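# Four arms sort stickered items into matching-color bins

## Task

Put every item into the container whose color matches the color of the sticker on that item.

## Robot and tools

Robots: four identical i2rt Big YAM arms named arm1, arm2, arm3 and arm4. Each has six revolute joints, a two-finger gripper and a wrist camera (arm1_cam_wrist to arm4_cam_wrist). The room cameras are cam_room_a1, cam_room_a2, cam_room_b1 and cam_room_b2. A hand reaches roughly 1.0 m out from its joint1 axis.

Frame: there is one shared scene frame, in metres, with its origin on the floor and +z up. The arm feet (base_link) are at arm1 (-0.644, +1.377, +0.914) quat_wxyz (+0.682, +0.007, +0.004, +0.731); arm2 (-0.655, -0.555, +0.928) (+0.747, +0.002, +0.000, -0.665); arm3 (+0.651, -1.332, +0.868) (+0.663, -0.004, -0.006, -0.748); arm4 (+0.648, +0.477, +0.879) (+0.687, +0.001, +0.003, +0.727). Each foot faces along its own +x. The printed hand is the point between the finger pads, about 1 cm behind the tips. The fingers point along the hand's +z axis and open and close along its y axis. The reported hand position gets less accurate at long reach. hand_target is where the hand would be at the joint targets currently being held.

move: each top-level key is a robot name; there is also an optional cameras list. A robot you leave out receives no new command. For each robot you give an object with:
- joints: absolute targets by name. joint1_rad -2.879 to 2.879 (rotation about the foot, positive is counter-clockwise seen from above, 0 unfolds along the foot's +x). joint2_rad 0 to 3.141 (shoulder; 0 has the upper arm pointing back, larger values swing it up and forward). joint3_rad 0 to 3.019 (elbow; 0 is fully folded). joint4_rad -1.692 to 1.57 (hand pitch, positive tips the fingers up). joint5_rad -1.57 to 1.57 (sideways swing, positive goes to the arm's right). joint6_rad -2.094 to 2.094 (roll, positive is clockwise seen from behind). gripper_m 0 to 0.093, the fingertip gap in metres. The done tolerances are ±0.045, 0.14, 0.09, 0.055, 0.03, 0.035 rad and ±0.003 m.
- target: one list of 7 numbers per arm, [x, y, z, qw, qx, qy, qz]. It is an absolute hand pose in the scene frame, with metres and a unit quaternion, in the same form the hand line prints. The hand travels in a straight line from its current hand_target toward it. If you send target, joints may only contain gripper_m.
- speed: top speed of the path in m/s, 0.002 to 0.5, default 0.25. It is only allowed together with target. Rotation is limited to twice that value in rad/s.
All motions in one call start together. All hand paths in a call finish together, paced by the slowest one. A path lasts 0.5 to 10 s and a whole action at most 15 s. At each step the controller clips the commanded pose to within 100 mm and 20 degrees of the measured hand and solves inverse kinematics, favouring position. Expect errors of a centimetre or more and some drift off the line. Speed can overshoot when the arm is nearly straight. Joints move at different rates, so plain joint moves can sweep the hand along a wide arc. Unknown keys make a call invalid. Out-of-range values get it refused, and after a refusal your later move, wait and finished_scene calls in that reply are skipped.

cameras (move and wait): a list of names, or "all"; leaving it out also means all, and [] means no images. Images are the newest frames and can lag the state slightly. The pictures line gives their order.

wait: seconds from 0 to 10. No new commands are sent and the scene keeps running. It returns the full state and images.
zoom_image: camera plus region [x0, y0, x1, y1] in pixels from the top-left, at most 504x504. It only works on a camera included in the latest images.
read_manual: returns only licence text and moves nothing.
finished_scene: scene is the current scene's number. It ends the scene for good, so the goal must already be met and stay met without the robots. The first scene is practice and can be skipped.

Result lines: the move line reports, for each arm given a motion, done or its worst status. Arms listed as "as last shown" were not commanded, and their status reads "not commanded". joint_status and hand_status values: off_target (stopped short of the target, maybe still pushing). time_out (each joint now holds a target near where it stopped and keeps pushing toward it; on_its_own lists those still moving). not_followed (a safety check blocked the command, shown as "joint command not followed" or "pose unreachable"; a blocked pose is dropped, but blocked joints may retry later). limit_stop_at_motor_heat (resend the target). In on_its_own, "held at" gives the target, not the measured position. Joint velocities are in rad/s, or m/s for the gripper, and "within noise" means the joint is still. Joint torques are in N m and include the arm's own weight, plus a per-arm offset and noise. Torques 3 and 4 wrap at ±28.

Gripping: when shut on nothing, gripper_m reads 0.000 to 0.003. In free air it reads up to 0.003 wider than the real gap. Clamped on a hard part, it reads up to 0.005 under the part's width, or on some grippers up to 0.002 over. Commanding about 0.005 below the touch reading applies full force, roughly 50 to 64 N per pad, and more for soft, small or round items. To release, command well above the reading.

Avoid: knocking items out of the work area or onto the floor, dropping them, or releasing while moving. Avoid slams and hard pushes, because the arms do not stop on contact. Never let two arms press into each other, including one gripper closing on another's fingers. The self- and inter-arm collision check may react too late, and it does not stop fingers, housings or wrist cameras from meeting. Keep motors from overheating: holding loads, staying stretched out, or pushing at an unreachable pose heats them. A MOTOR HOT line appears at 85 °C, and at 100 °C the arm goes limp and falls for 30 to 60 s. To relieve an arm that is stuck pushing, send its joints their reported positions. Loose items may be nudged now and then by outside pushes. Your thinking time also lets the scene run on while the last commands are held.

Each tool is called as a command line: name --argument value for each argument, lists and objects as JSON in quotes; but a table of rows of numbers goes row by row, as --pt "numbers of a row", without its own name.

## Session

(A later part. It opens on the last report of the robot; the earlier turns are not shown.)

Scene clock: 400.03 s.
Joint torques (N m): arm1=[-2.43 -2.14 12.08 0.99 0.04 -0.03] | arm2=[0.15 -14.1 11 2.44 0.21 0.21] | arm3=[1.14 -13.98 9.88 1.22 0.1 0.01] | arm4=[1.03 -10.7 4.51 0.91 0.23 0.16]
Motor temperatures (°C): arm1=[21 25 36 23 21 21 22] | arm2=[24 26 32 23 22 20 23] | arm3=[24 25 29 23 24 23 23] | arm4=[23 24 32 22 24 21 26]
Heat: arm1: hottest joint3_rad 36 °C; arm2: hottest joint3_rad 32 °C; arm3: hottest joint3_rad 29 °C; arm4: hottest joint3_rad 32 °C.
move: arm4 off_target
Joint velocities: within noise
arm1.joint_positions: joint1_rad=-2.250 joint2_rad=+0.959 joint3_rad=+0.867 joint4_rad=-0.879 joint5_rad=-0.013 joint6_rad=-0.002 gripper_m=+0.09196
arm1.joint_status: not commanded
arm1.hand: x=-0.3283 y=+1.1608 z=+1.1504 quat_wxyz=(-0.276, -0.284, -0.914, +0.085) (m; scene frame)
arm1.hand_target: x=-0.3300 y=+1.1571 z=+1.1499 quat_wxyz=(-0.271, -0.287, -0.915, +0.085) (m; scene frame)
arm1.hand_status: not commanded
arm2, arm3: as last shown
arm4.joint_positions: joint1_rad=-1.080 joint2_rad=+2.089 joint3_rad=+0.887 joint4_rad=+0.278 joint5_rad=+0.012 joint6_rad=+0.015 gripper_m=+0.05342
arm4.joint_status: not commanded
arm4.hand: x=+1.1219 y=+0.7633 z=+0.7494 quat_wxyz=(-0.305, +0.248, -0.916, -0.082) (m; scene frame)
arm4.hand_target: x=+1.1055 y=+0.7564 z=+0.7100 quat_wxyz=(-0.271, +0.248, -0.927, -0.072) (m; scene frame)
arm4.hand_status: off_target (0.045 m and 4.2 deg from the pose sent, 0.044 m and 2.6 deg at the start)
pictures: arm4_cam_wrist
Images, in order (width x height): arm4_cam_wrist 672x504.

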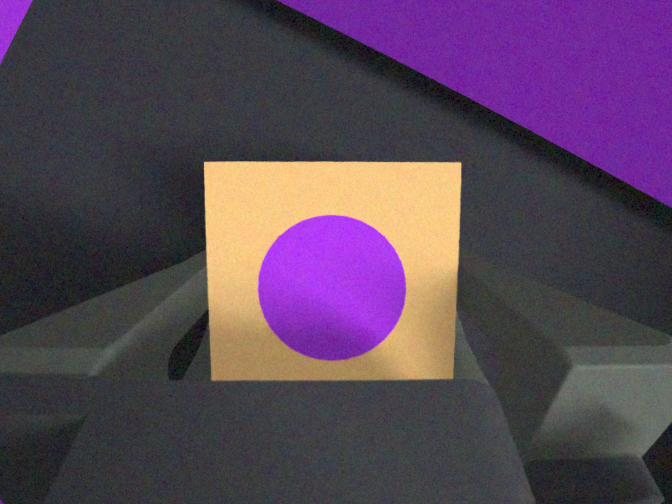

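move --arm4 '{"target": [1.113, 0.759, 0.745, 0.271, -0.248, 0.926, 0.0726], "speed": 0.1}' --cameras '[]'

move --arm4 '{"joints": {"gripper_m": 0.092}}' --cameras '["arm4_cam_wrist"]'

move --arm4 '{"target": [1.05, 0.722, 0.93, 0.271, -0.248, 0.926, 0.0726], "speed": 0.3}' --cameras '["arm4_cam_wrist"]'

Scene clock: 405.43 s.
Joint torques (N m): arm1=[-2.32 -2.43 12.22 0.92 0.06 0.02] | arm2=[0.21 -13.92 11.03 2.45 0.22 0.2] | arm3=[1.26 -13.74 9.8 1.22 0.1 0.02] | arm4=[0.91 -17.55 4.1 0.2 0.14 0.15]
Motor temperatures (°C): arm1=[21 25 36 23 21 21 22] | arm2=[24 26 32 23 22 20 23] | arm3=[24 25 29 23 24 23 23] | arm4=[23 24 32 22 24 21 26]
Heat: arm1: hottest joint3_rad 36 °C; arm2: hottest joint3_rad 32 °C; arm3: hottest joint3_rad 29 °C; arm4: hottest joint3_rad 32 °C.
move: arm4 done
Joint velocities: within noise
arm1, arm2, arm3: as last shown
arm4.joint_positions: joint1_rad=-1.080 joint2_rad=+2.074 joint3_rad=+0.896 joint4_rad=+0.205 joint5_rad=+0.012 joint6_rad=+0.015 gripper_m=+0.05342
arm4.joint_status: not commanded
arm4.hand: x=+1.1168 y=+0.7602 z=+0.7490 quat_wxyz=(-0.282, +0.250, -0.923, -0.075) (m; scene frame)
arm4.hand_target: x=+1.1129 y=+0.7590 z=+0.7451 quat_wxyz=(-0.271, +0.248, -0.927, -0.073) (m; scene frame)
arm4.hand_status: done (0.006 m and 1.3 deg from the pose sent, 0.011 m and 4.2 deg at the start)
pictures: none
No camera images: "cameras" was empty.

Scene clock: 406.00 s.
Joint torques (N m): arm1=[-2.78 -2.08 12 1.01 0.05 -0.02] | arm2=[0.15 -14.1 11.02 2.44 0.23 0.2] | arm3=[1.08 -13.86 9.78 1.24 0.1 0.01] | arm4=[0.62 -17.49 4.07 0.57 0.15 0.1]
Motor temperatures (°C): arm1=[21 25 36 23 21 21 22] | arm2=[24 26 32 23 22 20 23] | arm3=[24 25 29 23 24 23 23] | arm4=[23 24 32 22 24 21 26]
Heat: arm1: hottest joint3_rad 36 °C; arm2: hottest joint3_rad 32 °C; arm3: hottest joint3_rad 29 °C; arm4: hottest joint3_rad 32 °C.
move: arm4 done
Joint velocities: within noise
arm1, arm2: as last shown
arm3.joint_positions: joint1_rad=+1.499 joint2_rad=+1.404 joint3_rad=+1.394 joint4_rad=-1.057 joint5_rad=-0.002 joint6_rad=-0.006 gripper_m=+0.09398
arm3.joint_status: not commanded
arm3.hand: x=+1.1675 y=-1.4283 z=+1.1654 quat_wxyz=(-0.249, -0.088, -0.964, +0.030) (m; scene frame)
arm3.hand_target: x=+1.1695 y=-1.4286 z=+1.1715 quat_wxyz=(-0.258, -0.091, -0.962, +0.031) (m; scene frame)
arm3.hand_status: not commanded
arm4.joint_positions: joint1_rad=-1.080 joint2_rad=+2.074 joint3_rad=+0.896 joint4_rad=+0.196 joint5_rad=+0.012 joint6_rad=+0.015 gripper_m=+0.09191
arm4.joint_status: all done
arm4.hand: x=+1.1152 y=+0.7592 z=+0.7477 quat_wxyz=(-0.277, +0.251, -0.925, -0.074) (m; scene frame)
arm4.hand_target: x=+1.1129 y=+0.7590 z=+0.7451 quat_wxyz=(-0.271, +0.248, -0.927, -0.073) (m; scene frame)
arm4.hand_status: not commanded
pictures: arm4_cam_wrist
Images, in order (width x height): arm4_cam_wrist 672x504.

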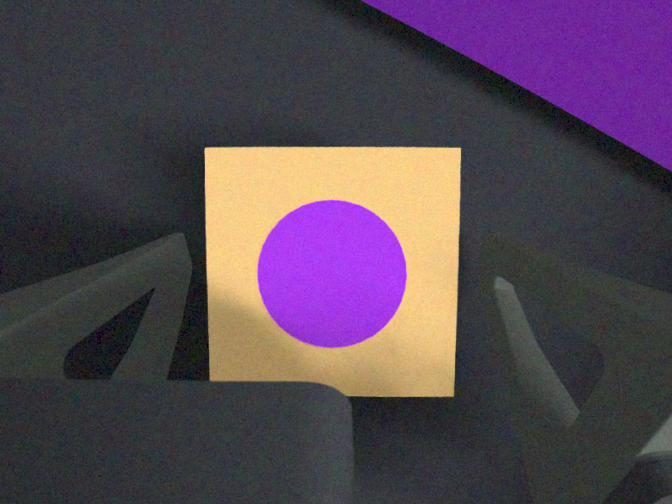

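Scene clock: 407.37 s.
Joint torques (N m): arm1=[-2.67 -2.78 12 0.94 0.05 -0.03] | arm2=[0.15 -13.98 11.03 2.47 0.22 0.19] | arm3=[1.08 -13.68 9.78 1.18 0.1 0.01] | arm4=[0.79 -10.34 6.83 0.44 0.19 0.16]
Motor temperatures (°C): arm1=[21 25 36 23 21 21 22] | arm2=[24 26 32 23 22 20 23] | arm3=[24 25 29 23 24 23 23] | arm4=[23 24 32 22 24 21 26]
Heat: arm1: hottest joint3_rad 36 °C; arm2: hottest joint3_rad 32 °C; arm3: hottest joint3_rad 29 °C; arm4: hottest joint3_rad 32 °C.
move: arm4 off_target
Joint velocities: within noise
arm1, arm2, arm3: as last shown
arm4.joint_positions: joint1_rad=-1.080 joint2_rad=+1.457 joint3_rad=+0.747 joint4_rad=-0.257 joint5_rad=+0.014 joint6_rad=+0.015 gripper_m=+0.09191
arm4.joint_status: not commanded
arm4.hand: x=+1.0558 y=+0.7228 z=+0.9396 quat_wxyz=(-0.285, +0.250, -0.922, -0.075) (m; scene frame)
arm4.hand_target: x=+1.0500 y=+0.7220 z=+0.9303 quat_wxyz=(-0.272, +0.248, -0.927, -0.073) (m; scene frame)
arm4.hand_status: off_target (0.011 m and 1.7 deg from the pose sent, 0.197 m and 0.8 deg at the start)
pictures: arm4_cam_wrist
Images, in order (width x height): arm4_cam_wrist 672x504.

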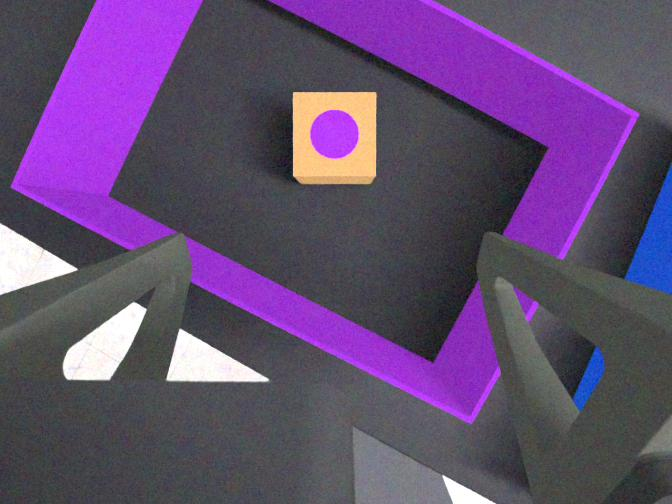

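move --arm2 '{"target": [-1.150, -0.804, 0.87, -0.067, -0.933, -0.25, 0.25], "speed": 0.3}' --cameras '["arm2_cam_wrist"]'

Scene clock: 424.03 s.
Joint torques (N m): arm1=[-2.32 -2.37 11.96 0.85 0.04 -0.02] | arm2=[1.32 -16.85 7.2 2.52 -0.18 -0.09] | arm3=[1.2 -13.74 9.77 1.18 0.1 0.01] | arm4=[0.62 -10.87 6.89 0.5 0.19 0.14]
Motor temperatures (°C): arm1=[21 25 36 23 21 21 22] | arm2=[24 26 32 23 22 20 23] | arm3=[24 25 30 23 24 23 23] | arm4=[23 24 32 22 24 21 25]
Heat: arm1: hottest joint3_rad 36 °C; arm2: hottest joint3_rad 32 °C; arm3: hottest joint3_rad 30 °C; arm4: hottest joint3_rad 32 °C.
move: arm2 done
Joint velocities: within noise
arm1, arm3, arm4: as last shown
arm2.joint_positions: joint1_rad=-1.239 joint2_rad=+1.888 joint3_rad=+0.956 joint4_rad=-0.113 joint5_rad=-0.033 joint6_rad=-0.043 gripper_m=+0.09398
arm2.joint_status: not commanded
arm2.hand: x=-1.1531 y=-0.8008 z=+0.8763 quat_wxyz=(-0.067, -0.936, -0.240, +0.250) (m; scene frame)
arm2.hand_target: x=-1.1498 y=-0.8038 z=+0.8700 quat_wxyz=(-0.067, -0.933, -0.250, +0.250) (m; scene frame)
arm2.hand_status: done (0.008 m and 1.2 deg from the pose sent, 0.242 m and 18.0 deg at the start)
pictures: arm2_cam_wrist
Images, in order (width x height): arm2_cam_wrist 672x504.

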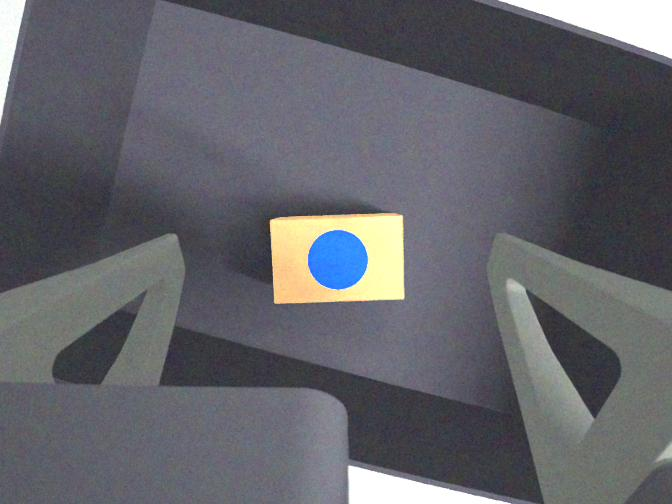

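move --arm2 '{"target": [-1.140, -0.795, 0.730, -0.067, -0.933, -0.25, 0.25], "speed": 0.25}' --cameras '["arm2_cam_wrist"]'

move --arm2 '{"joints": {"gripper_m": 0.045}}' --cameras '["arm2_cam_wrist"]'

Scene clock: 435.07 s.
Joint torques (N m): arm1=[-2.73 -2.78 12.15 0.88 -0.02 0.02] | arm2=[0.79 -16.91 5.72 2.35 -0.18 -0.05] | arm3=[1.08 -13.8 9.81 1.24 0.11 0.01] | arm4=[1.49 -9.93 6.93 0.54 0.16 0.13]
Motor temperatures (°C): arm1=[21 25 36 23 21 21 21] | arm2=[24 27 31 23 22 20 23] | arm3=[24 25 30 23 24 23 23] | arm4=[23 24 32 22 24 21 25]
Heat: arm1: hottest joint3_rad 36 °C; arm2: hottest joint3_rad 31 °C; arm3: hottest joint3_rad 30 °C; arm4: hottest joint3_rad 32 °C.
move: arm2 done
Joint velocities: within noise
arm1, arm3, arm4: as last shown
arm2.joint_positions: joint1_rad=-1.239 joint2_rad=+2.223 joint3_rad=+0.944 joint4_rad=+0.230 joint5_rad=-0.037 joint6_rad=-0.052 gripper_m=+0.09398
arm2.joint_status: not commanded
arm2.hand: x=-1.1371 y=-0.7932 z=+0.7378 quat_wxyz=(-0.067, -0.935, -0.244, +0.248) (m; scene frame)
arm2.hand_target: x=-1.1399 y=-0.7950 z=+0.7302 quat_wxyz=(-0.067, -0.933, -0.250, +0.250) (m; scene frame)
arm2.hand_status: done (0.009 m and 0.7 deg from the pose sent, 0.147 m and 1.2 deg at the start)
pictures: arm2_cam_wrist
Images, in order (width x height): arm2_cam_wrist 672x504.

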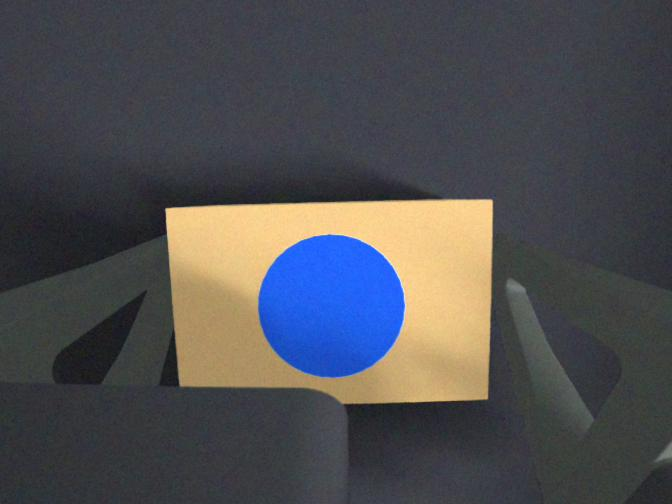

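Scene clock: 435.67 s.
Joint torques (N m): arm1=[-2.49 -1.79 11.99 0.94 0.04 0.02] | arm2=[0.73 -16.73 5.61 2.33 -0.17 -0.05] | arm3=[1.2 -13.92 9.84 1.2 0.09 0.02] | arm4=[0.91 -10.87 6.8 0.51 0.14 0.14]
Motor temperatures (°C): arm1=[21 25 36 23 21 21 21] | arm2=[24 27 31 23 22 20 23] | arm3=[24 25 30 23 24 23 23] | arm4=[23 24 32 22 24 21 25]
Heat: arm1: hottest joint3_rad 36 °C; arm2: hottest joint3_rad 31 °C; arm3: hottest joint3_rad 30 °C; arm4: hottest joint3_rad 32 °C.
move: arm2 off_target
Joint velocities: within noise
arm1, arm3, arm4: as last shown
arm2.joint_positions: joint1_rad=-1.239 joint2_rad=+2.223 joint3_rad=+0.944 joint4_rad=+0.231 joint5_rad=-0.037 joint6_rad=-0.053 gripper_m=+0.06914
arm2.joint_status: gripper_m off_target (ended at +0.06916, target +0.04500)
arm2.hand: x=-1.1372 y=-0.7933 z=+0.7379 quat_wxyz=(-0.067, -0.935, -0.244, +0.248) (m; scene frame)
arm2.hand_target: x=-1.1399 y=-0.7950 z=+0.7302 quat_wxyz=(-0.067, -0.933, -0.250, +0.250) (m; scene frame)
arm2.hand_status: not commanded
pictures: arm2_cam_wrist
Images, in order (width x height): arm2_cam_wrist 672x504.

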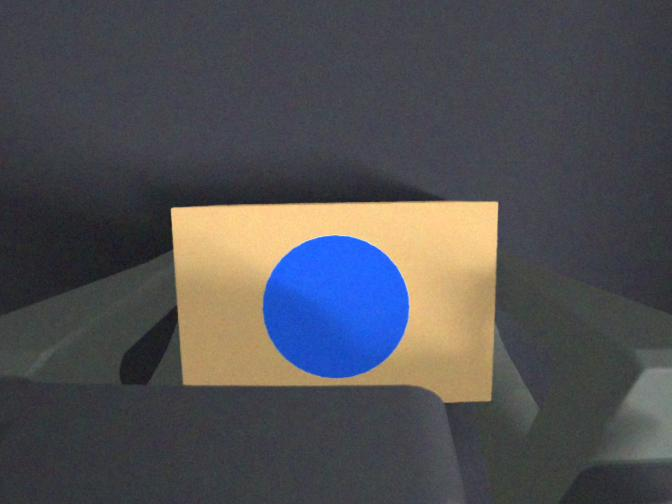

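move --arm2 '{"target": [-1.10, -0.77, 0.95, -0.067, -0.933, -0.25, 0.25], "speed": 0.4}' --cameras '[]'

move --arm2 '{"joints": {"joint1_rad": 2.121, "joint2_rad": 0.8, "joint3_rad": 1.3, "joint4_rad": -1.4, "joint5_rad": 0, "joint6_rad": 0}}' --cameras '["cam_room_b1"]'

move --arm2 '{"target": [-0.301, -0.277, 1.15, 0.2446, -0.316, 0.9128, 0.0847], "speed": 0.5}' --cameras '[]'

move --arm2 '{"target": [0.008, -0.034, 1.08, 0.2446, -0.316, 0.9128, 0.0847], "speed": 0.4}' --cameras '["cam_room_b1", "cam_room_a2"]'

Scene clock: 448.20 s.
Joint torques (N m): arm1=[-3.02 -2.73 11.89 0.92 0.02 -0.04] | arm2=[-0.09 -12.22 8.38 1.37 -0.19 -0.07] | arm3=[1.26 -13.98 9.85 1.22 0.1 0.01] | arm4=[1.26 -11.22 6.9 0.5 0.17 0.14]
Motor temperatures (°C): arm1=[21 24 36 23 21 21 21] | arm2=[24 27 31 23 22 20 23] | arm3=[24 25 30 23 24 23 23] | arm4=[23 24 32 22 24 21 25]
Heat: arm1: hottest joint3_rad 36 °C; arm2: hottest joint3_rad 31 °C; arm3: hottest joint3_rad 30 °C; arm4: hottest joint3_rad 32 °C.
move: arm2 off_target
Joint velocities: within noise
arm1, arm3, arm4: as last shown
arm2.joint_positions: joint1_rad=-1.243 joint2_rad=+1.576 joint3_rad=+0.822 joint4_rad=-0.247 joint5_rad=-0.044 joint6_rad=-0.061 gripper_m=+0.06914
arm2.joint_status: not commanded
arm2.hand: x=-1.1060 y=-0.7780 z=+0.9669 quat_wxyz=(-0.073, -0.928, -0.247, +0.270) (m; scene frame)
arm2.hand_target: x=-1.0995 y=-0.7701 z=+0.9506 quat_wxyz=(-0.067, -0.933, -0.250, +0.250) (m; scene frame)
arm2.hand_status: off_target (0.020 m and 2.5 deg from the pose sent, 0.217 m and 0.7 deg at the start)
pictures: none
No camera images: "cameras" was empty.

Scene clock: 450.67 s.
Joint torques (N m): arm1=[-2.67 -2.49 12.04 1.2 0.03 0.01] | arm2=[1.14 -4.42 10.73 1.57 0.14 0.18] | arm3=[1.03 -13.8 9.8 1.17 0.1 0.02] | arm4=[1.49 -10.81 6.78 0.59 0.18 0.14]
Motor temperatures (°C): arm1=[21 24 36 23 21 21 21] | arm2=[24 27 31 23 22 20 23] | arm3=[24 25 30 23 24 23 23] | arm4=[23 24 32 22 24 21 25]
Heat: arm1: hottest joint3_rad 36 °C; arm2: hottest joint3_rad 31 °C; arm3: hottest joint3_rad 30 °C; arm4: hottest joint3_rad 32 °C.
move: arm2 done
Joint velocities: within noise
arm1.joint_positions: joint1_rad=-2.250 joint2_rad=+0.959 joint3_rad=+0.867 joint4_rad=-0.879 joint5_rad=-0.013 joint6_rad=-0.002 gripper_m=+0.09196
arm1.joint_status: not commanded
arm1.hand: x=-0.3283 y=+1.1608 z=+1.1504 quat_wxyz=(-0.276, -0.284, -0.914, +0.085) (m; scene frame)
arm1.hand_target: x=-0.3300 y=+1.1571 z=+1.1499 quat_wxyz=(-0.271, -0.287, -0.915, +0.085) (m; scene frame)
arm1.hand_status: not commanded
arm2.joint_positions: joint1_rad=+2.117 joint2_rad=+0.811 joint3_rad=+1.303 joint4_rad=-1.388 joint5_rad=-0.003 joint6_rad=-0.012 gripper_m=+0.06908
arm2.joint_status: all done
arm2.hand: x=-0.4191 y=-0.3715 z=+1.3695 quat_wxyz=(-0.314, +0.313, -0.890, -0.108) (m; scene frame)
arm2.hand_target: x=-0.4240 y=-0.3748 z=+1.3690 quat_wxyz=(-0.312, +0.309, -0.892, -0.109) (m; scene frame)
arm2.hand_status: not commanded
arm3, arm4: as last shown
pictures: cam_room_b1
Images, in order (width x height): cam_room_b1 672x504.

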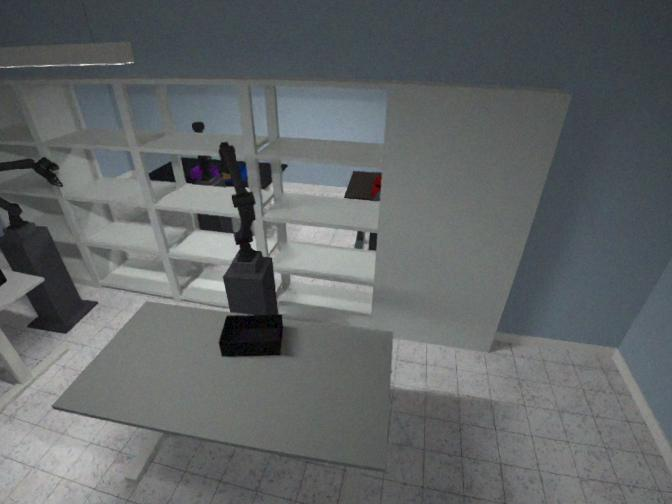

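Scene clock: 451.97 s.
Joint torques (N m): arm1=[-2.55 -2.32 12.11 0.99 0.04 -0.04] | arm2=[1.14 -11.81 11.78 2.5 0.11 0.19] | arm3=[1.03 -13.86 9.83 1.22 0.09 0.02] | arm4=[1.26 -10.46 6.9 0.46 0.17 0.16]
Motor temperatures (°C): arm1=[21 24 36 23 21 21 21] | arm2=[24 27 31 23 22 20 23] | arm3=[24 25 30 23 24 23 23] | arm4=[23 24 32 22 24 21 25]
Heat: arm1: hottest joint3_rad 36 °C; arm2: hottest joint3_rad 31 °C; arm3: hottest joint3_rad 30 °C; arm4: hottest joint3_rad 32 °C.
move: arm2 done
Joint velocities: within noise
arm1, arm3, arm4: as last shown
arm2.joint_positions: joint1_rad=+2.117 joint2_rad=+1.229 joint3_rad=+1.018 joint4_rad=-0.870 joint5_rad=-0.001 joint6_rad=-0.012 gripper_m=+0.06908
arm2.joint_status: not commanded
arm2.hand: x=-0.3024 y=-0.2803 z=+1.1427 quat_wxyz=(-0.231, +0.321, -0.915, -0.079) (m; scene frame)
arm2.hand_target: x=-0.3010 y=-0.2771 z=+1.1501 quat_wxyz=(-0.245, +0.316, -0.913, -0.085) (m; scene frame)
arm2.hand_status: done (0.008 m and 1.8 deg from the pose sent, 0.267 m and 8.9 deg at the start)
pictures: none
No camera images: "cameras" was empty.

Scene clock: 454.07 s.
Joint torques (N m): arm1=[-2.49 -2.67 12.12 0.9 0.01 -0.06] | arm2=[1.03 -25.76 17.37 1.24 0.11 0.18] | arm3=[1.08 -13.92 9.84 1.22 0.09 0.01] | arm4=[1.26 -10.4 6.9 0.36 0.15 0.16]
Motor temperatures (°C): arm1=[21 24 36 23 21 21 21] | arm2=[24 27 32 23 22 20 24] | arm3=[24 25 30 23 24 23 23] | arm4=[23 24 32 22 24 21 25]
Heat: arm1: hottest joint3_rad 36 °C; arm2: hottest joint3_rad 32 °C; arm3: hottest joint3_rad 30 °C; arm4: hottest joint3_rad 32 °C.
move: arm2 off_target
Joint velocities: within noise
arm1, arm4: as last shown
arm2.joint_positions: joint1_rad=+2.117 joint2_rad=+2.330 joint3_rad=+2.329 joint4_rad=-1.070 joint5_rad=-0.001 joint6_rad=-0.012 gripper_m=+0.06908
arm2.joint_status: not commanded
arm2.hand: x=+0.0000 y=-0.0439 z=+1.0732 quat_wxyz=(-0.235, +0.321, -0.914, -0.081) (m; scene frame)
arm2.hand_target: x=+0.0072 y=-0.0347 z=+1.0800 quat_wxyz=(-0.246, +0.316, -0.912, -0.085) (m; scene frame)
arm2.hand_status: off_target (0.014 m and 1.3 deg from the pose sent, 0.401 m and 1.8 deg at the start)
arm3.joint_positions: joint1_rad=+1.499 joint2_rad=+1.404 joint3_rad=+1.394 joint4_rad=-1.057 joint5_rad=-0.002 joint6_rad=-0.006 gripper_m=+0.09398
arm3.joint_status: not commanded
arm3.hand: x=+1.1675 y=-1.4283 z=+1.1654 quat_wxyz=(-0.249, -0.088, -0.964, +0.030) (m; scene frame)
arm3.hand_target: x=+1.1695 y=-1.4286 z=+1.1715 quat_wxyz=(-0.258, -0.091, -0.962, +0.031) (m; scene frame)
arm3.hand_status: not commanded
pictures: cam_room_a2, cam_room_b1
Images, in order (width x height): cam_room_a2 672x504, cam_room_b1 672x504.

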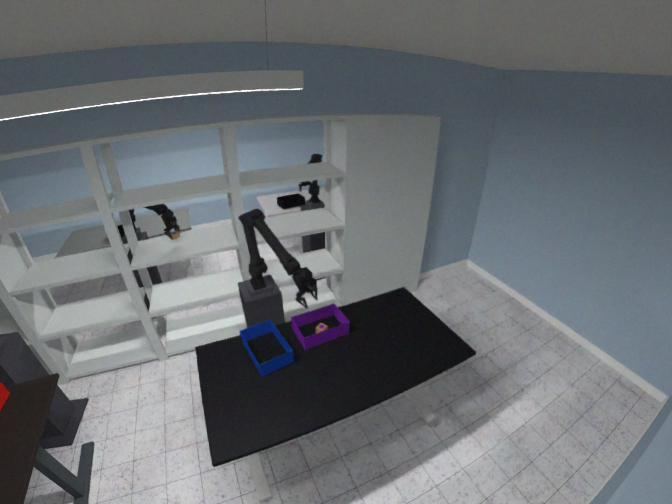

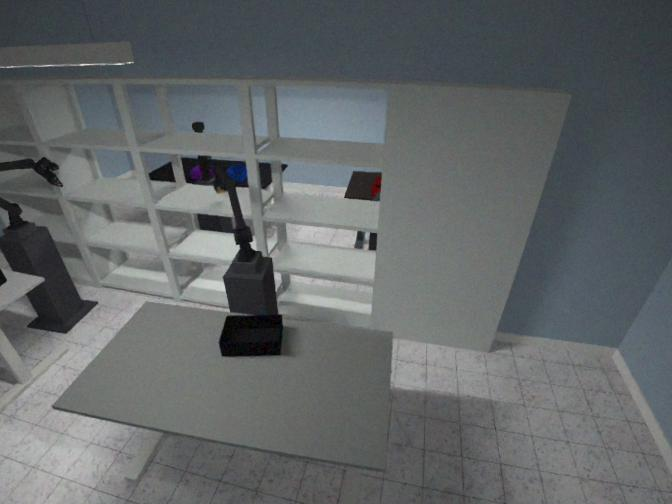

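move --arm2 '{"target": [0.003, -0.038, 1.015, 0.2446, -0.316, 0.9128, 0.0847], "speed": 0.2}' --cameras '[]'

move --arm2 '{"target": [0.003, -0.038, 1.000, 0.2446, -0.316, 0.9128, 0.0847], "speed": 0.1}' --cameras '[]'

move --arm2 '{"target": [0.003, -0.038, 0.988, 0.2446, -0.316, 0.9128, 0.0847], "speed": 0.1}' --cameras '["arm2_cam_wrist"]'

Scene clock: 463.33 s.
Joint torques (N m): arm1=[-2.96 -2.08 12.11 1.09 0.09 -0.02] | arm2=[0.91 -26.52 11.77 2.5 0.1 0.19] | arm3=[1.2 -13.8 9.85 1.22 0.09 0.01] | arm4=[1.67 -10.75 6.83 0.53 0.15 0.15]
Motor temperatures (°C): arm1=[21 24 36 23 21 21 21] | arm2=[24 27 35 22 22 20 24] | arm3=[24 25 30 23 24 23 23] | arm4=[23 24 32 22 24 21 25]
Heat: arm1: hottest joint3_rad 36 °C; arm2: hottest joint3_rad 35 °C; arm3: hottest joint3_rad 30 °C; arm4: hottest joint3_rad 32 °C.
move: arm2 off_target
Joint velocities: within noise
arm1, arm3: as last shown
arm2.joint_positions: joint1_rad=+2.117 joint2_rad=+2.332 joint3_rad=+2.211 joint4_rad=-0.926 joint5_rad=-0.001 joint6_rad=-0.012 gripper_m=+0.06908
arm2.joint_status: not commanded
arm2.hand: x=+0.0024 y=-0.0420 z=+1.0302 quat_wxyz=(-0.247, +0.320, -0.911, -0.085) (m; scene frame)
arm2.hand_target: x=+0.0027 y=-0.0383 z=+1.0152 quat_wxyz=(-0.245, +0.316, -0.913, -0.085) (m; scene frame)
arm2.hand_status: off_target (0.016 m and 0.5 deg from the pose sent, 0.058 m and 1.3 deg at the start)
arm4.joint_positions: joint1_rad=-1.080 joint2_rad=+1.457 joint3_rad=+0.747 joint4_rad=-0.257 joint5_rad=+0.014 joint6_rad=+0.015 gripper_m=+0.09191
arm4.joint_status: not commanded
arm4.hand: x=+1.0558 y=+0.7228 z=+0.9396 quat_wxyz=(-0.285, +0.250, -0.922, -0.075) (m; scene frame)
arm4.hand_target: x=+1.0500 y=+0.7220 z=+0.9303 quat_wxyz=(-0.272, +0.248, -0.927, -0.073) (m; scene frame)
arm4.hand_status: not commanded
pictures: none
No camera images: "cameras" was empty.

Scene clock: 464.30 s.
Joint torques (N m): arm1=[-2.32 -2.49 12.15 1.01 0.01 -0.05] | arm2=[1.03 -26.05 10.88 2.61 0.11 0.19] | arm3=[0.97 -13.8 9.81 1.16 0.1 0.01] | arm4=[1.2 -10.87 6.89 0.53 0.16 0.14]
Motor temperatures (°C): arm1=[21 24 36 23 21 21 21] | arm2=[24 27 35 22 22 20 24] | arm3=[24 25 30 23 24 23 23] | arm4=[23 24 32 22 24 21 25]
Heat: arm1: hottest joint3_rad 36 °C; arm2: hottest joint3_rad 35 °C; arm3: hottest joint3_rad 30 °C; arm4: hottest joint3_rad 32 °C.
move: arm2 off_target
Joint velocities: arm1=[-0.024 0.005 -0.012 -0.002 -0.022 -0.154 0] | arm2=[within noise] | arm3=[within noise] | arm4=[within noise]
arm1, arm3, arm4: as last shown
arm2.joint_positions: joint1_rad=+2.117 joint2_rad=+2.332 joint3_rad=+2.196 joint4_rad=-0.894 joint5_rad=-0.001 joint6_rad=-0.012 gripper_m=+0.06908
arm2.joint_status: not commanded
arm2.hand: x=+0.0045 y=-0.0403 z=+1.0263 quat_wxyz=(-0.254, +0.319, -0.909, -0.087) (m; scene frame)
arm2.hand_target: x=+0.0024 y=-0.0386 z=+1.0003 quat_wxyz=(-0.244, +0.316, -0.913, -0.084) (m; scene frame)
arm2.hand_status: off_target (0.026 m and 1.3 deg from the pose sent, 0.030 m and 0.5 deg at the start)
pictures: none
No camera images: "cameras" was empty.

Scene clock: 465.27 s.
Joint torques (N m): arm1=[-2.67 -2.78 11.93 1.06 0.03 0.02] | arm2=[0.97 -25.29 10.77 2.62 0.11 0.18] | arm3=[1.2 -13.74 9.81 1.22 0.1 0] | arm4=[1.55 -10.52 6.79 0.51 0.19 0.1]
Motor temperatures (°C): arm1=[21 24 36 23 21 21 21] | arm2=[24 28 35 23 22 20 24] | arm3=[24 25 30 23 24 23 23] | arm4=[23 24 32 22 24 21 25]
Heat: arm1: hottest joint3_rad 36 °C; arm2: hottest joint3_rad 35 °C; arm3: hottest joint3_rad 30 °C; arm4: hottest joint3_rad 32 °C.
move: arm2 off_target
Joint velocities: within noise
arm1, arm3, arm4: as last shown
arm2.joint_positions: joint1_rad=+2.117 joint2_rad=+2.332 joint3_rad=+2.177 joint4_rad=-0.868 joint5_rad=-0.001 joint6_rad=-0.012 gripper_m=+0.06908
arm2.joint_status: not commanded
arm2.hand: x=+0.0050 y=-0.0399 z=+1.0204 quat_wxyz=(-0.258, +0.319, -0.908, -0.088) (m; scene frame)
arm2.hand_target: x=+0.0021 y=-0.0388 z=+0.9885 quat_wxyz=(-0.245, +0.316, -0.913, -0.085) (m; scene frame)
arm2.hand_status: off_target (0.032 m and 1.7 deg from the pose sent, 0.038 m and 1.3 deg at the start)
pictures: arm2_cam_wrist
Images, in order (width x height): arm2_cam_wrist 672x504.

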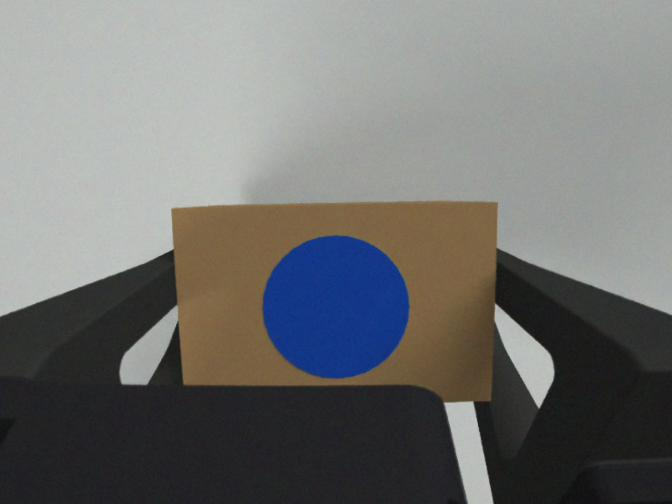

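move --arm2 '{"target": [0.003, -0.040, 0.972, 0.2446, -0.316, 0.9128, 0.0847], "speed": 0.1}' --cameras '["cam_room_b1"]'

zoom_image --camera "cam_room_b1" --region '[180, 160, 260, 220]'

Scene clock: 470.87 s.
Joint torques (N m): arm1=[-2.96 -2.08 12 0.84 0.02 0.03] | arm2=[0.79 -24.76 10.09 2.56 0.06 0.17] | arm3=[1.2 -13.86 9.83 1.22 0.11 0.02] | arm4=[1.2 -10.87 6.82 0.61 0.18 0.14]
Motor temperatures (°C): arm1=[21 24 36 23 21 21 21] | arm2=[24 28 35 23 22 20 24] | arm3=[24 25 30 23 24 23 23] | arm4=[23 24 32 22 24 21 25]
Heat: arm1: hottest joint3_rad 36 °C; arm2: hottest joint3_rad 35 °C; arm3: hottest joint3_rad 30 °C; arm4: hottest joint3_rad 32 °C.
move: arm2 off_target
Joint velocities: within noise
arm1, arm3, arm4: as last shown
arm2.joint_positions: joint1_rad=+2.117 joint2_rad=+2.332 joint3_rad=+2.154 joint4_rad=-0.830 joint5_rad=-0.001 joint6_rad=-0.012 gripper_m=+0.06908
arm2.joint_status: not commanded
arm2.hand: x=+0.0063 y=-0.0388 z=+1.0137 quat_wxyz=(-0.265, +0.318, -0.906, -0.091) (m; scene frame)
arm2.hand_target: x=+0.0017 y=-0.0411 z=+0.9729 quat_wxyz=(-0.245, +0.316, -0.913, -0.085) (m; scene frame)
arm2.hand_status: off_target (0.042 m and 2.5 deg from the pose sent, 0.048 m and 1.7 deg at the start)
pictures: cam_room_b1
Images, in order (width x height): cam_room_b1 672x504.

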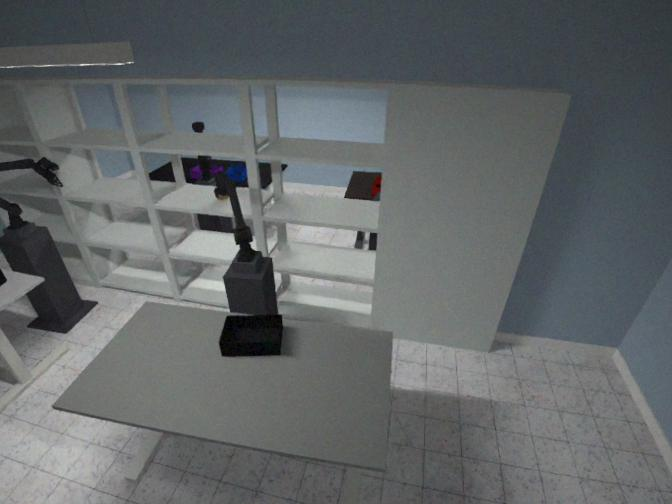

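Scaled by 6.300.

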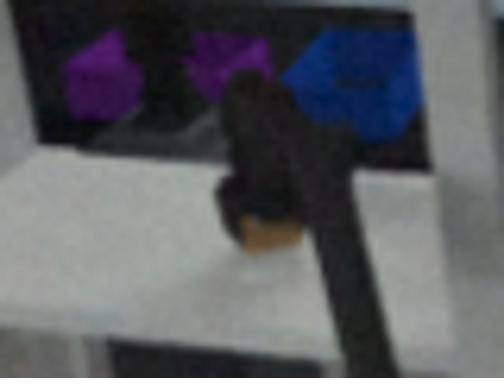

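move --arm2 '{"target": [0.003, -0.040, 0.955, 0.2446, -0.316, 0.9128, 0.0847], "speed": 0.1}' --cameras '[]'

move --arm2 '{"target": [0.003, -0.040, 0.94, 0.2446, -0.316, 0.9128, 0.0847], "speed": 0.1}' --cameras '["arm2_cam_wrist"]'

Scene clock: 476.67 s.
Joint torques (N m): arm1=[-2.78 -2.67 11.99 0.91 0 -0.02] | arm2=[0.85 -23.82 9.09 2.54 0.07 0.17] | arm3=[1.14 -13.74 9.84 1.22 0.1 0.02] | arm4=[0.97 -10.87 6.9 0.46 0.15 0.15]
Motor temperatures (°C): arm1=[21 24 36 23 21 21 21] | arm2=[24 29 34 23 22 20 24] | arm3=[24 25 30 23 24 23 23] | arm4=[23 24 31 22 24 21 25]
Heat: arm1: hottest joint3_rad 36 °C; arm2: hottest joint3_rad 34 °C; arm3: hottest joint3_rad 30 °C; arm4: hottest joint3_rad 31 °C.
move: arm2 off_target
Joint velocities: within noise
arm1, arm3, arm4: as last shown
arm2.joint_positions: joint1_rad=+2.117 joint2_rad=+2.332 joint3_rad=+2.143 joint4_rad=-0.793 joint5_rad=-0.001 joint6_rad=-0.012 gripper_m=+0.06908
arm2.joint_status: not commanded
arm2.hand: x=+0.0099 y=-0.0361 z=+1.0127 quat_wxyz=(-0.276, +0.317, -0.902, -0.095) (m; scene frame)
arm2.hand_target: x=+0.0008 y=-0.0418 z=+0.9565 quat_wxyz=(-0.244, +0.316, -0.913, -0.084) (m; scene frame)
arm2.hand_status: off_target (0.058 m and 4.0 deg from the pose sent, 0.059 m and 2.5 deg at the start)
pictures: none
No camera images: "cameras" was empty.

Scene clock: 477.63 s.
Joint torques (N m): arm1=[-2.37 -2.73 12.04 0.99 0.03 -0.03] | arm2=[0.91 -22.95 8.36 2.44 0.09 0.15] | arm3=[0.97 -13.74 9.81 1.22 0.1 0.01] | arm4=[1.08 -11.11 6.8 0.55 0.16 0.16]
Motor temperatures (°C): arm1=[21 24 36 23 21 21 21] | arm2=[24 29 34 23 22 20 24] | arm3=[24 25 30 23 24 23 23] | arm4=[23 24 31 22 24 21 25]
Heat: arm1: hottest joint3_rad 36 °C; arm2: hottest joint3_rad 34 °C; arm3: hottest joint3_rad 30 °C; arm4: hottest joint3_rad 31 °C.
move: arm2 off_target
Joint velocities: within noise
arm1.joint_positions: joint1_rad=-2.250 joint2_rad=+0.959 joint3_rad=+0.867 joint4_rad=-0.879 joint5_rad=-0.013 joint6_rad=-0.002 gripper_m=+0.09196
arm1.joint_status: not commanded
arm1.hand: x=-0.3283 y=+1.1608 z=+1.1504 quat_wxyz=(-0.276, -0.284, -0.914, +0.085) (m; scene frame)
arm1.hand_target: x=-0.3300 y=+1.1571 z=+1.1499 quat_wxyz=(-0.271, -0.287, -0.915, +0.085) (m; scene frame)
arm1.hand_status: not commanded
arm2.joint_positions: joint1_rad=+2.117 joint2_rad=+2.330 joint3_rad=+2.131 joint4_rad=-0.759 joint5_rad=-0.001 joint6_rad=-0.011 gripper_m=+0.06908
arm2.joint_status: not commanded
arm2.hand: x=+0.0127 y=-0.0338 z=+1.0124 quat_wxyz=(-0.287, +0.315, -0.899, -0.098) (m; scene frame)
arm2.hand_target: x=+0.0000 y=-0.0425 z=+0.9426 quat_wxyz=(-0.245, +0.316, -0.913, -0.084) (m; scene frame)
arm2.hand_status: off_target (0.073 m and 5.3 deg from the pose sent, 0.073 m and 4.0 deg at the start)
arm3, arm4: as last shown
pictures: arm2_cam_wrist
Images, in order (width x height): arm2_cam_wrist 672x504.

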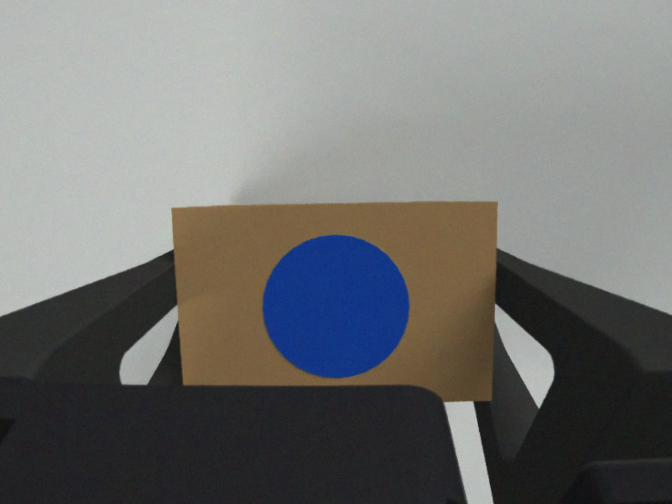

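move --arm2 '{"target": [0.006, -0.038, 0.995, 0.2446, -0.316, 0.9128, 0.0847], "speed": 0.1}' --cameras '[]'

move --arm2 '{"joints": {"gripper_m": 0.093}}' --cameras '["arm2_cam_wrist"]'

move --arm2 '{"target": [-0.05, -0.08, 1.13, 0.2446, -0.316, 0.9128, 0.0847], "speed": 0.3}' --cameras '[]'

move --arm2 '{"target": [-0.33, -0.30, 1.15, 0.2446, -0.316, 0.9128, 0.0847], "speed": 0.5}' --arm4 '{"joints": {"joint1_rad": 2.18, "joint2_rad": 0.9, "joint3_rad": 1.0, "joint4_rad": -1.2, "joint5_rad": 0, "joint6_rad": 0}}' --cameras '["arm2_cam_wrist"]'

Scene clock: 488.77 s.
Joint torques (N m): arm1=[-2.55 -2.55 12.25 1.07 0.05 -0.02] | arm2=[0.73 -24.64 15.08 0.83 0.05 0.11] | arm3=[1.03 -13.74 9.83 1.22 0.1 0.01] | arm4=[1.26 -10.87 6.82 0.64 0.18 0.14]
Motor temperatures (°C): arm1=[21 24 36 23 21 21 21] | arm2=[24 29 33 23 22 20 24] | arm3=[24 26 30 23 24 23 23] | arm4=[23 23 31 22 24 21 25]
Heat: arm1: hottest joint3_rad 36 °C; arm2: hottest joint3_rad 33 °C; arm3: hottest joint3_rad 30 °C; arm4: hottest joint3_rad 31 °C.
move: arm2 off_target
Joint velocities: within noise
arm1, arm3, arm4: as last shown
arm2.joint_positions: joint1_rad=+2.117 joint2_rad=+2.329 joint3_rad=+2.151 joint4_rad=-0.844 joint5_rad=-0.001 joint6_rad=-0.006 gripper_m=+0.06908
arm2.joint_status: not commanded
arm2.hand: x=+0.0033 y=-0.0411 z=+1.0121 quat_wxyz=(-0.257, +0.316, -0.909, -0.089) (m; scene frame)
arm2.hand_target: x=+0.0054 y=-0.0385 z=+0.9952 quat_wxyz=(-0.245, +0.316, -0.913, -0.085) (m; scene frame)
arm2.hand_status: off_target (0.018 m and 1.6 deg from the pose sent, 0.019 m and 5.3 deg at the start)
pictures: none
No camera images: "cameras" was empty.

Scene clock: 489.30 s.
Joint torques (N m): arm1=[-2.49 -2.9 11.95 0.99 -0.01 -0.02] | arm2=[1.03 -24.64 15.06 1.07 -0.05 0.11] | arm3=[1.2 -13.8 9.83 1.22 0.1 0] | arm4=[1.2 -10.81 6.89 0.46 0.14 0.17]
Motor temperatures (°C): arm1=[21 24 36 23 21 21 21] | arm2=[24 29 33 23 22 20 24] | arm3=[24 26 30 23 24 23 23] | arm4=[23 23 31 22 24 21 25]
Heat: arm1: hottest joint3_rad 36 °C; arm2: hottest joint3_rad 33 °C; arm3: hottest joint3_rad 30 °C; arm4: hottest joint3_rad 31 °C.
move: arm2 done
Joint velocities: within noise
arm1, arm4: as last shown
arm2.joint_positions: joint1_rad=+2.116 joint2_rad=+2.329 joint3_rad=+2.151 joint4_rad=-0.850 joint5_rad=+0.002 joint6_rad=-0.006 gripper_m=+0.09292
arm2.joint_status: all done
arm2.hand: x=+0.0033 y=-0.0434 z=+1.0113 quat_wxyz=(-0.255, +0.315, -0.910, -0.087) (m; scene frame)
arm2.hand_target: x=+0.0054 y=-0.0385 z=+0.9952 quat_wxyz=(-0.245, +0.316, -0.913, -0.085) (m; scene frame)
arm2.hand_status: not commanded
arm3.joint_positions: joint1_rad=+1.499 joint2_rad=+1.404 joint3_rad=+1.394 joint4_rad=-1.057 joint5_rad=-0.002 joint6_rad=-0.006 gripper_m=+0.09398
arm3.joint_status: not commanded
arm3.hand: x=+1.1675 y=-1.4283 z=+1.1654 quat_wxyz=(-0.249, -0.088, -0.964, +0.030) (m; scene frame)
arm3.hand_target: x=+1.1695 y=-1.4286 z=+1.1715 quat_wxyz=(-0.258, -0.091, -0.962, +0.031) (m; scene frame)
arm3.hand_status: not commanded
pictures: arm2_cam_wrist
Images, in order (width x height): arm2_cam_wrist 672x504.

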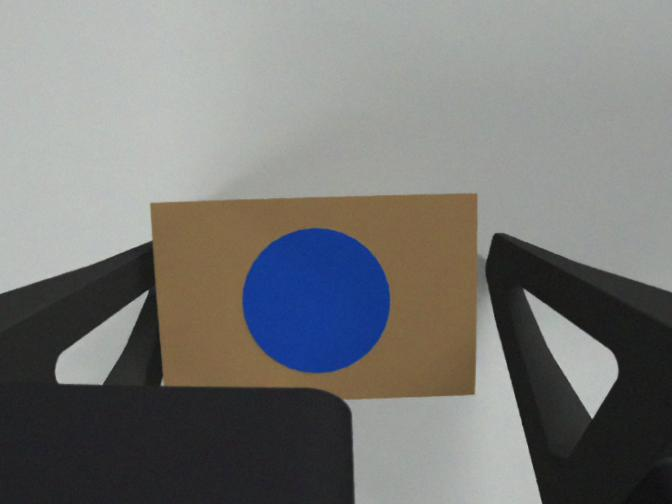

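Scene clock: 490.67 s.
Joint torques (N m): arm1=[-3.02 -2.02 12.05 1.06 0.03 0] | arm2=[1.14 -21.89 10.91 1.39 -0.01 0.12] | arm3=[1.14 -13.86 9.81 1.21 0.1 0.02] | arm4=[1.26 -10.81 6.87 0.64 0.15 0.13]
Motor temperatures (°C): arm1=[21 24 36 23 21 21 21] | arm2=[24 29 33 23 22 20 24] | arm3=[24 26 30 23 24 23 23] | arm4=[23 23 31 22 24 21 25]
Heat: arm1: hottest joint3_rad 36 °C; arm2: hottest joint3_rad 33 °C; arm3: hottest joint3_rad 30 °C; arm4: hottest joint3_rad 31 °C.
move: arm2 off_target
Joint velocities: within noise
arm1, arm3: as last shown
arm2.joint_positions: joint1_rad=+2.116 joint2_rad=+2.044 joint3_rad=+2.053 joint4_rad=-0.999 joint5_rad=+0.002 joint6_rad=-0.006 gripper_m=+0.09292
arm2.joint_status: not commanded
arm2.hand: x=-0.0461 y=-0.0822 z=+1.1652 quat_wxyz=(-0.273, +0.313, -0.905, -0.093) (m; scene frame)
arm2.hand_target: x=-0.0506 y=-0.0806 z=+1.1308 quat_wxyz=(-0.245, +0.316, -0.913, -0.085) (m; scene frame)
arm2.hand_status: off_target (0.035 m and 3.5 deg from the pose sent, 0.135 m and 1.2 deg at the start)
arm4.joint_positions: joint1_rad=-1.080 joint2_rad=+1.457 joint3_rad=+0.747 joint4_rad=-0.257 joint5_rad=+0.014 joint6_rad=+0.015 gripper_m=+0.09191
arm4.joint_status: not commanded
arm4.hand: x=+1.0558 y=+0.7228 z=+0.9396 quat_wxyz=(-0.285, +0.250, -0.922, -0.075) (m; scene frame)
arm4.hand_target: x=+1.0500 y=+0.7220 z=+0.9303 quat_wxyz=(-0.272, +0.248, -0.927, -0.073) (m; scene frame)
arm4.hand_status: not commanded
pictures: none
No camera images: "cameras" was empty.

Scene clock: 493.10 s.
Joint torques (N m): arm1=[-3.25 -2.55 11.96 0.9 0.05 0.02] | arm2=[1.08 -7.18 10.63 1.43 0.02 0.13] | arm3=[1.2 -13.8 9.83 1.2 0.09 0] | arm4=[1.2 -4.78 9.21 0.4 0.14 -0.03]
Motor temperatures (°C): arm1=[21 24 37 23 21 21 21] | arm2=[24 29 33 23 22 20 24] | arm3=[24 26 30 23 24 23 23] | arm4=[23 23 32 22 24 21 25]
Heat: arm1: hottest joint3_rad 37 °C; arm2: hottest joint3_rad 33 °C; arm3: hottest joint3_rad 30 °C; arm4: hottest joint3_rad 32 °C.
move: arm2 off_target; arm4 done
Joint velocities: within noise
arm1, arm3: as last shown
arm2.joint_positions: joint1_rad=+2.116 joint2_rad=+1.094 joint3_rad=+0.956 joint4_rad=-0.866 joint5_rad=+0.002 joint6_rad=-0.006 gripper_m=+0.09292
arm2.joint_status: not commanded
arm2.hand: x=-0.3248 y=-0.2993 z=+1.1676 quat_wxyz=(-0.266, +0.314, -0.907, -0.091) (m; scene frame)
arm2.hand_target: x=-0.3302 y=-0.3003 z=+1.1505 quat_wxyz=(-0.245, +0.316, -0.913, -0.085) (m; scene frame)
arm2.hand_status: off_target (0.018 m and 2.7 deg from the pose sent, 0.358 m and 3.5 deg at the start)
arm4.joint_positions: joint1_rad=+2.178 joint2_rad=+0.901 joint3_rad=+0.998 joint4_rad=-1.189 joint5_rad=-0.001 joint6_rad=+0.010 gripper_m=+0.09197
arm4.joint_status: all done
arm4.hand: x=+0.3863 y=+0.2731 z=+1.1695 quat_wxyz=(+0.080, +0.919, +0.312, -0.226) (m; scene frame)
arm4.hand_target: x=+0.3884 y=+0.2742 z=+1.1693 quat_wxyz=(+0.077, +0.918, +0.317, -0.223) (m; scene frame)
arm4.hand_status: not commanded
pictures: arm2_cam_wrist
Images, in order (width x height): arm2_cam_wrist 672x504.

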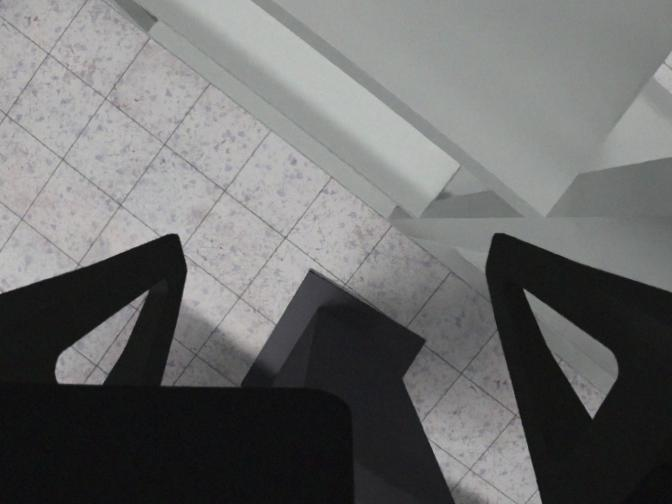

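move --arm4 '{"target": [0.077, 0.022, 1.12, -0.0853, -0.9119, -0.3185, 0.2443], "speed": 0.4}' --cameras '["arm4_cam_wrist"]'

Scene clock: 500.40 s.
Joint torques (N m): arm1=[-2.32 -2.96 12.08 1.14 0.04 -0.03] | arm2=[1.26 -7.3 10.61 1.37 0.02 0.12] | arm3=[1.14 -13.8 9.81 1.22 0.1 0.02] | arm4=[0.97 -22.24 12.97 0.29 0.19 -0.04]
Motor temperatures (°C): arm1=[21 24 37 23 21 21 21] | arm2=[24 28 33 22 22 20 24] | arm3=[24 26 30 23 24 23 23] | arm4=[23 23 32 22 24 21 25]
Heat: arm1: hottest joint3_rad 37 °C; arm2: hottest joint3_rad 33 °C; arm3: hottest joint3_rad 30 °C; arm4: hottest joint3_rad 32 °C.
move: arm4 off_target
Joint velocities: within noise
arm1, arm2, arm3: as last shown
arm4.joint_positions: joint1_rad=+2.180 joint2_rad=+1.943 joint3_rad=+1.885 joint4_rad=-1.024 joint5_rad=-0.001 joint6_rad=+0.010 gripper_m=+0.09197
arm4.joint_status: not commanded
arm4.hand: x=+0.0828 y=+0.0338 z=+1.1029 quat_wxyz=(+0.082, +0.918, +0.312, -0.231) (m; scene frame)
arm4.hand_target: x=+0.0777 y=+0.0227 z=+1.1200 quat_wxyz=(+0.085, +0.912, +0.318, -0.245) (m; scene frame)
arm4.hand_status: off_target (0.022 m and 1.9 deg from the pose sent, 0.402 m and 2.4 deg at the start)
pictures: arm4_cam_wrist
Images, in order (width x height): arm4_cam_wrist 672x504.

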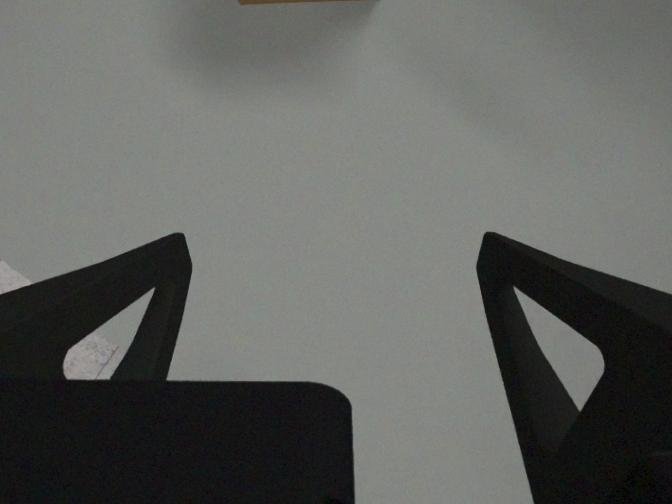

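move --arm4 '{"target": [-0.012, -0.055, 1.075, -0.0991, -0.9004, -0.3144, 0.2839], "speed": 0.3}' --cameras '["arm4_cam_wrist"]'

Scene clock: 513.73 s.
Joint torques (N m): arm1=[-3.78 -2.73 12.12 0.88 0.05 0.01] | arm2=[1.2 -7.24 10.62 1.4 0.02 0.13] | arm3=[0.97 -13.86 9.78 1.25 0.11 0] | arm4=[1.38 -26.87 13.16 0.5 0.23 0.02]
Motor temperatures (°C): arm1=[21 24 37 23 21 21 21] | arm2=[24 27 33 22 22 20 23] | arm3=[24 26 30 23 24 23 23] | arm4=[23 24 36 22 24 21 25]
Heat: arm1: hottest joint3_rad 37 °C; arm2: hottest joint3_rad 33 °C; arm3: hottest joint3_rad 30 °C; arm4: hottest joint3_rad 36 °C.
move: arm4 off_target
Joint velocities: within noise
arm1, arm2, arm3: as last shown
arm4.joint_positions: joint1_rad=+2.187 joint2_rad=+2.294 joint3_rad=+2.329 joint4_rad=-1.027 joint5_rad=+0.001 joint6_rad=+0.010 gripper_m=+0.09197
arm4.joint_status: not commanded
arm4.hand: x=-0.0086 y=-0.0444 z=+1.0611 quat_wxyz=(+0.096, +0.906, +0.311, -0.272) (m; scene frame)
arm4.hand_target: x=-0.0112 y=-0.0544 z=+1.0748 quat_wxyz=(+0.099, +0.900, +0.314, -0.284) (m; scene frame)
arm4.hand_status: off_target (0.018 m and 1.6 deg from the pose sent, 0.133 m and 6.7 deg at the start)
pictures: arm4_cam_wrist
Images, in order (width x height): arm4_cam_wrist 672x504.

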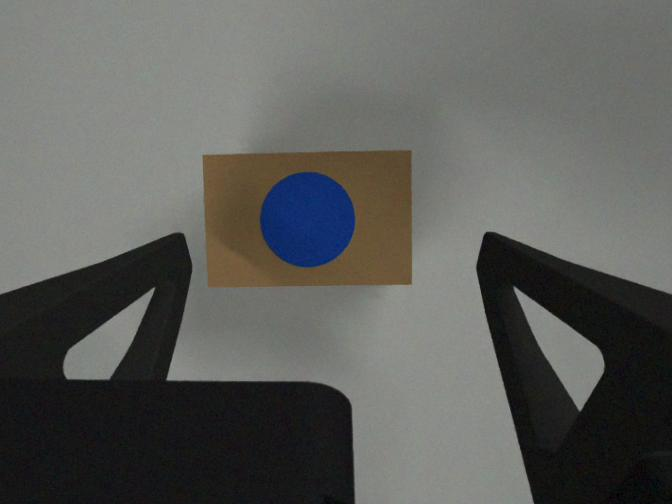

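move --arm4 '{"target": [-0.010, -0.062, 0.990, -0.0991, -0.9004, -0.3144, 0.2839], "speed": 0.2}' --cameras '["arm4_cam_wrist"]'

Scene clock: 522.20 s.
Joint torques (N m): arm1=[-2.14 -2.02 11.97 0.92 0.04 0] | arm2=[1.2 -7.3 10.65 1.4 0.01 0.13] | arm3=[1.2 -13.74 9.85 1.21 0.1 0.01] | arm4=[1.08 -25.41 9.39 1.58 0.15 0.1]
Motor temperatures (°C): arm1=[21 24 37 23 21 21 21] | arm2=[24 27 33 22 22 20 23] | arm3=[24 26 30 23 24 23 23] | arm4=[23 25 38 22 24 21 25]
Heat: arm1: hottest joint3_rad 37 °C; arm2: hottest joint3_rad 33 °C; arm3: hottest joint3_rad 30 °C; arm4: hottest joint3_rad 38 °C.
move: arm4 off_target
Joint velocities: within noise
arm1, arm2, arm3: as last shown
arm4.joint_positions: joint1_rad=+2.200 joint2_rad=+2.298 joint3_rad=+2.198 joint4_rad=-0.852 joint5_rad=+0.009 joint6_rad=+0.010 gripper_m=+0.09197
arm4.joint_status: not commanded
arm4.hand: x=-0.0082 y=-0.0572 z=+1.0142 quat_wxyz=(+0.101, +0.898, +0.314, -0.291) (m; scene frame)
arm4.hand_target: x=-0.0091 y=-0.0614 z=+0.9901 quat_wxyz=(+0.099, +0.900, +0.315, -0.284) (m; scene frame)
arm4.hand_status: off_target (0.025 m and 0.8 deg from the pose sent, 0.073 m and 1.6 deg at the start)
pictures: arm4_cam_wrist
Images, in order (width x height): arm4_cam_wrist 672x504.

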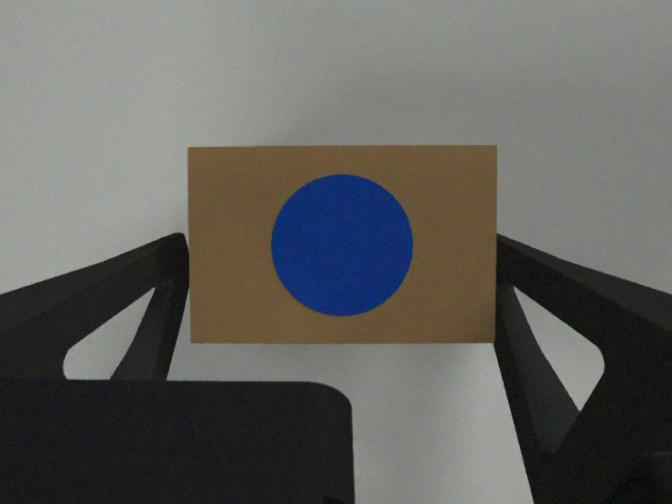

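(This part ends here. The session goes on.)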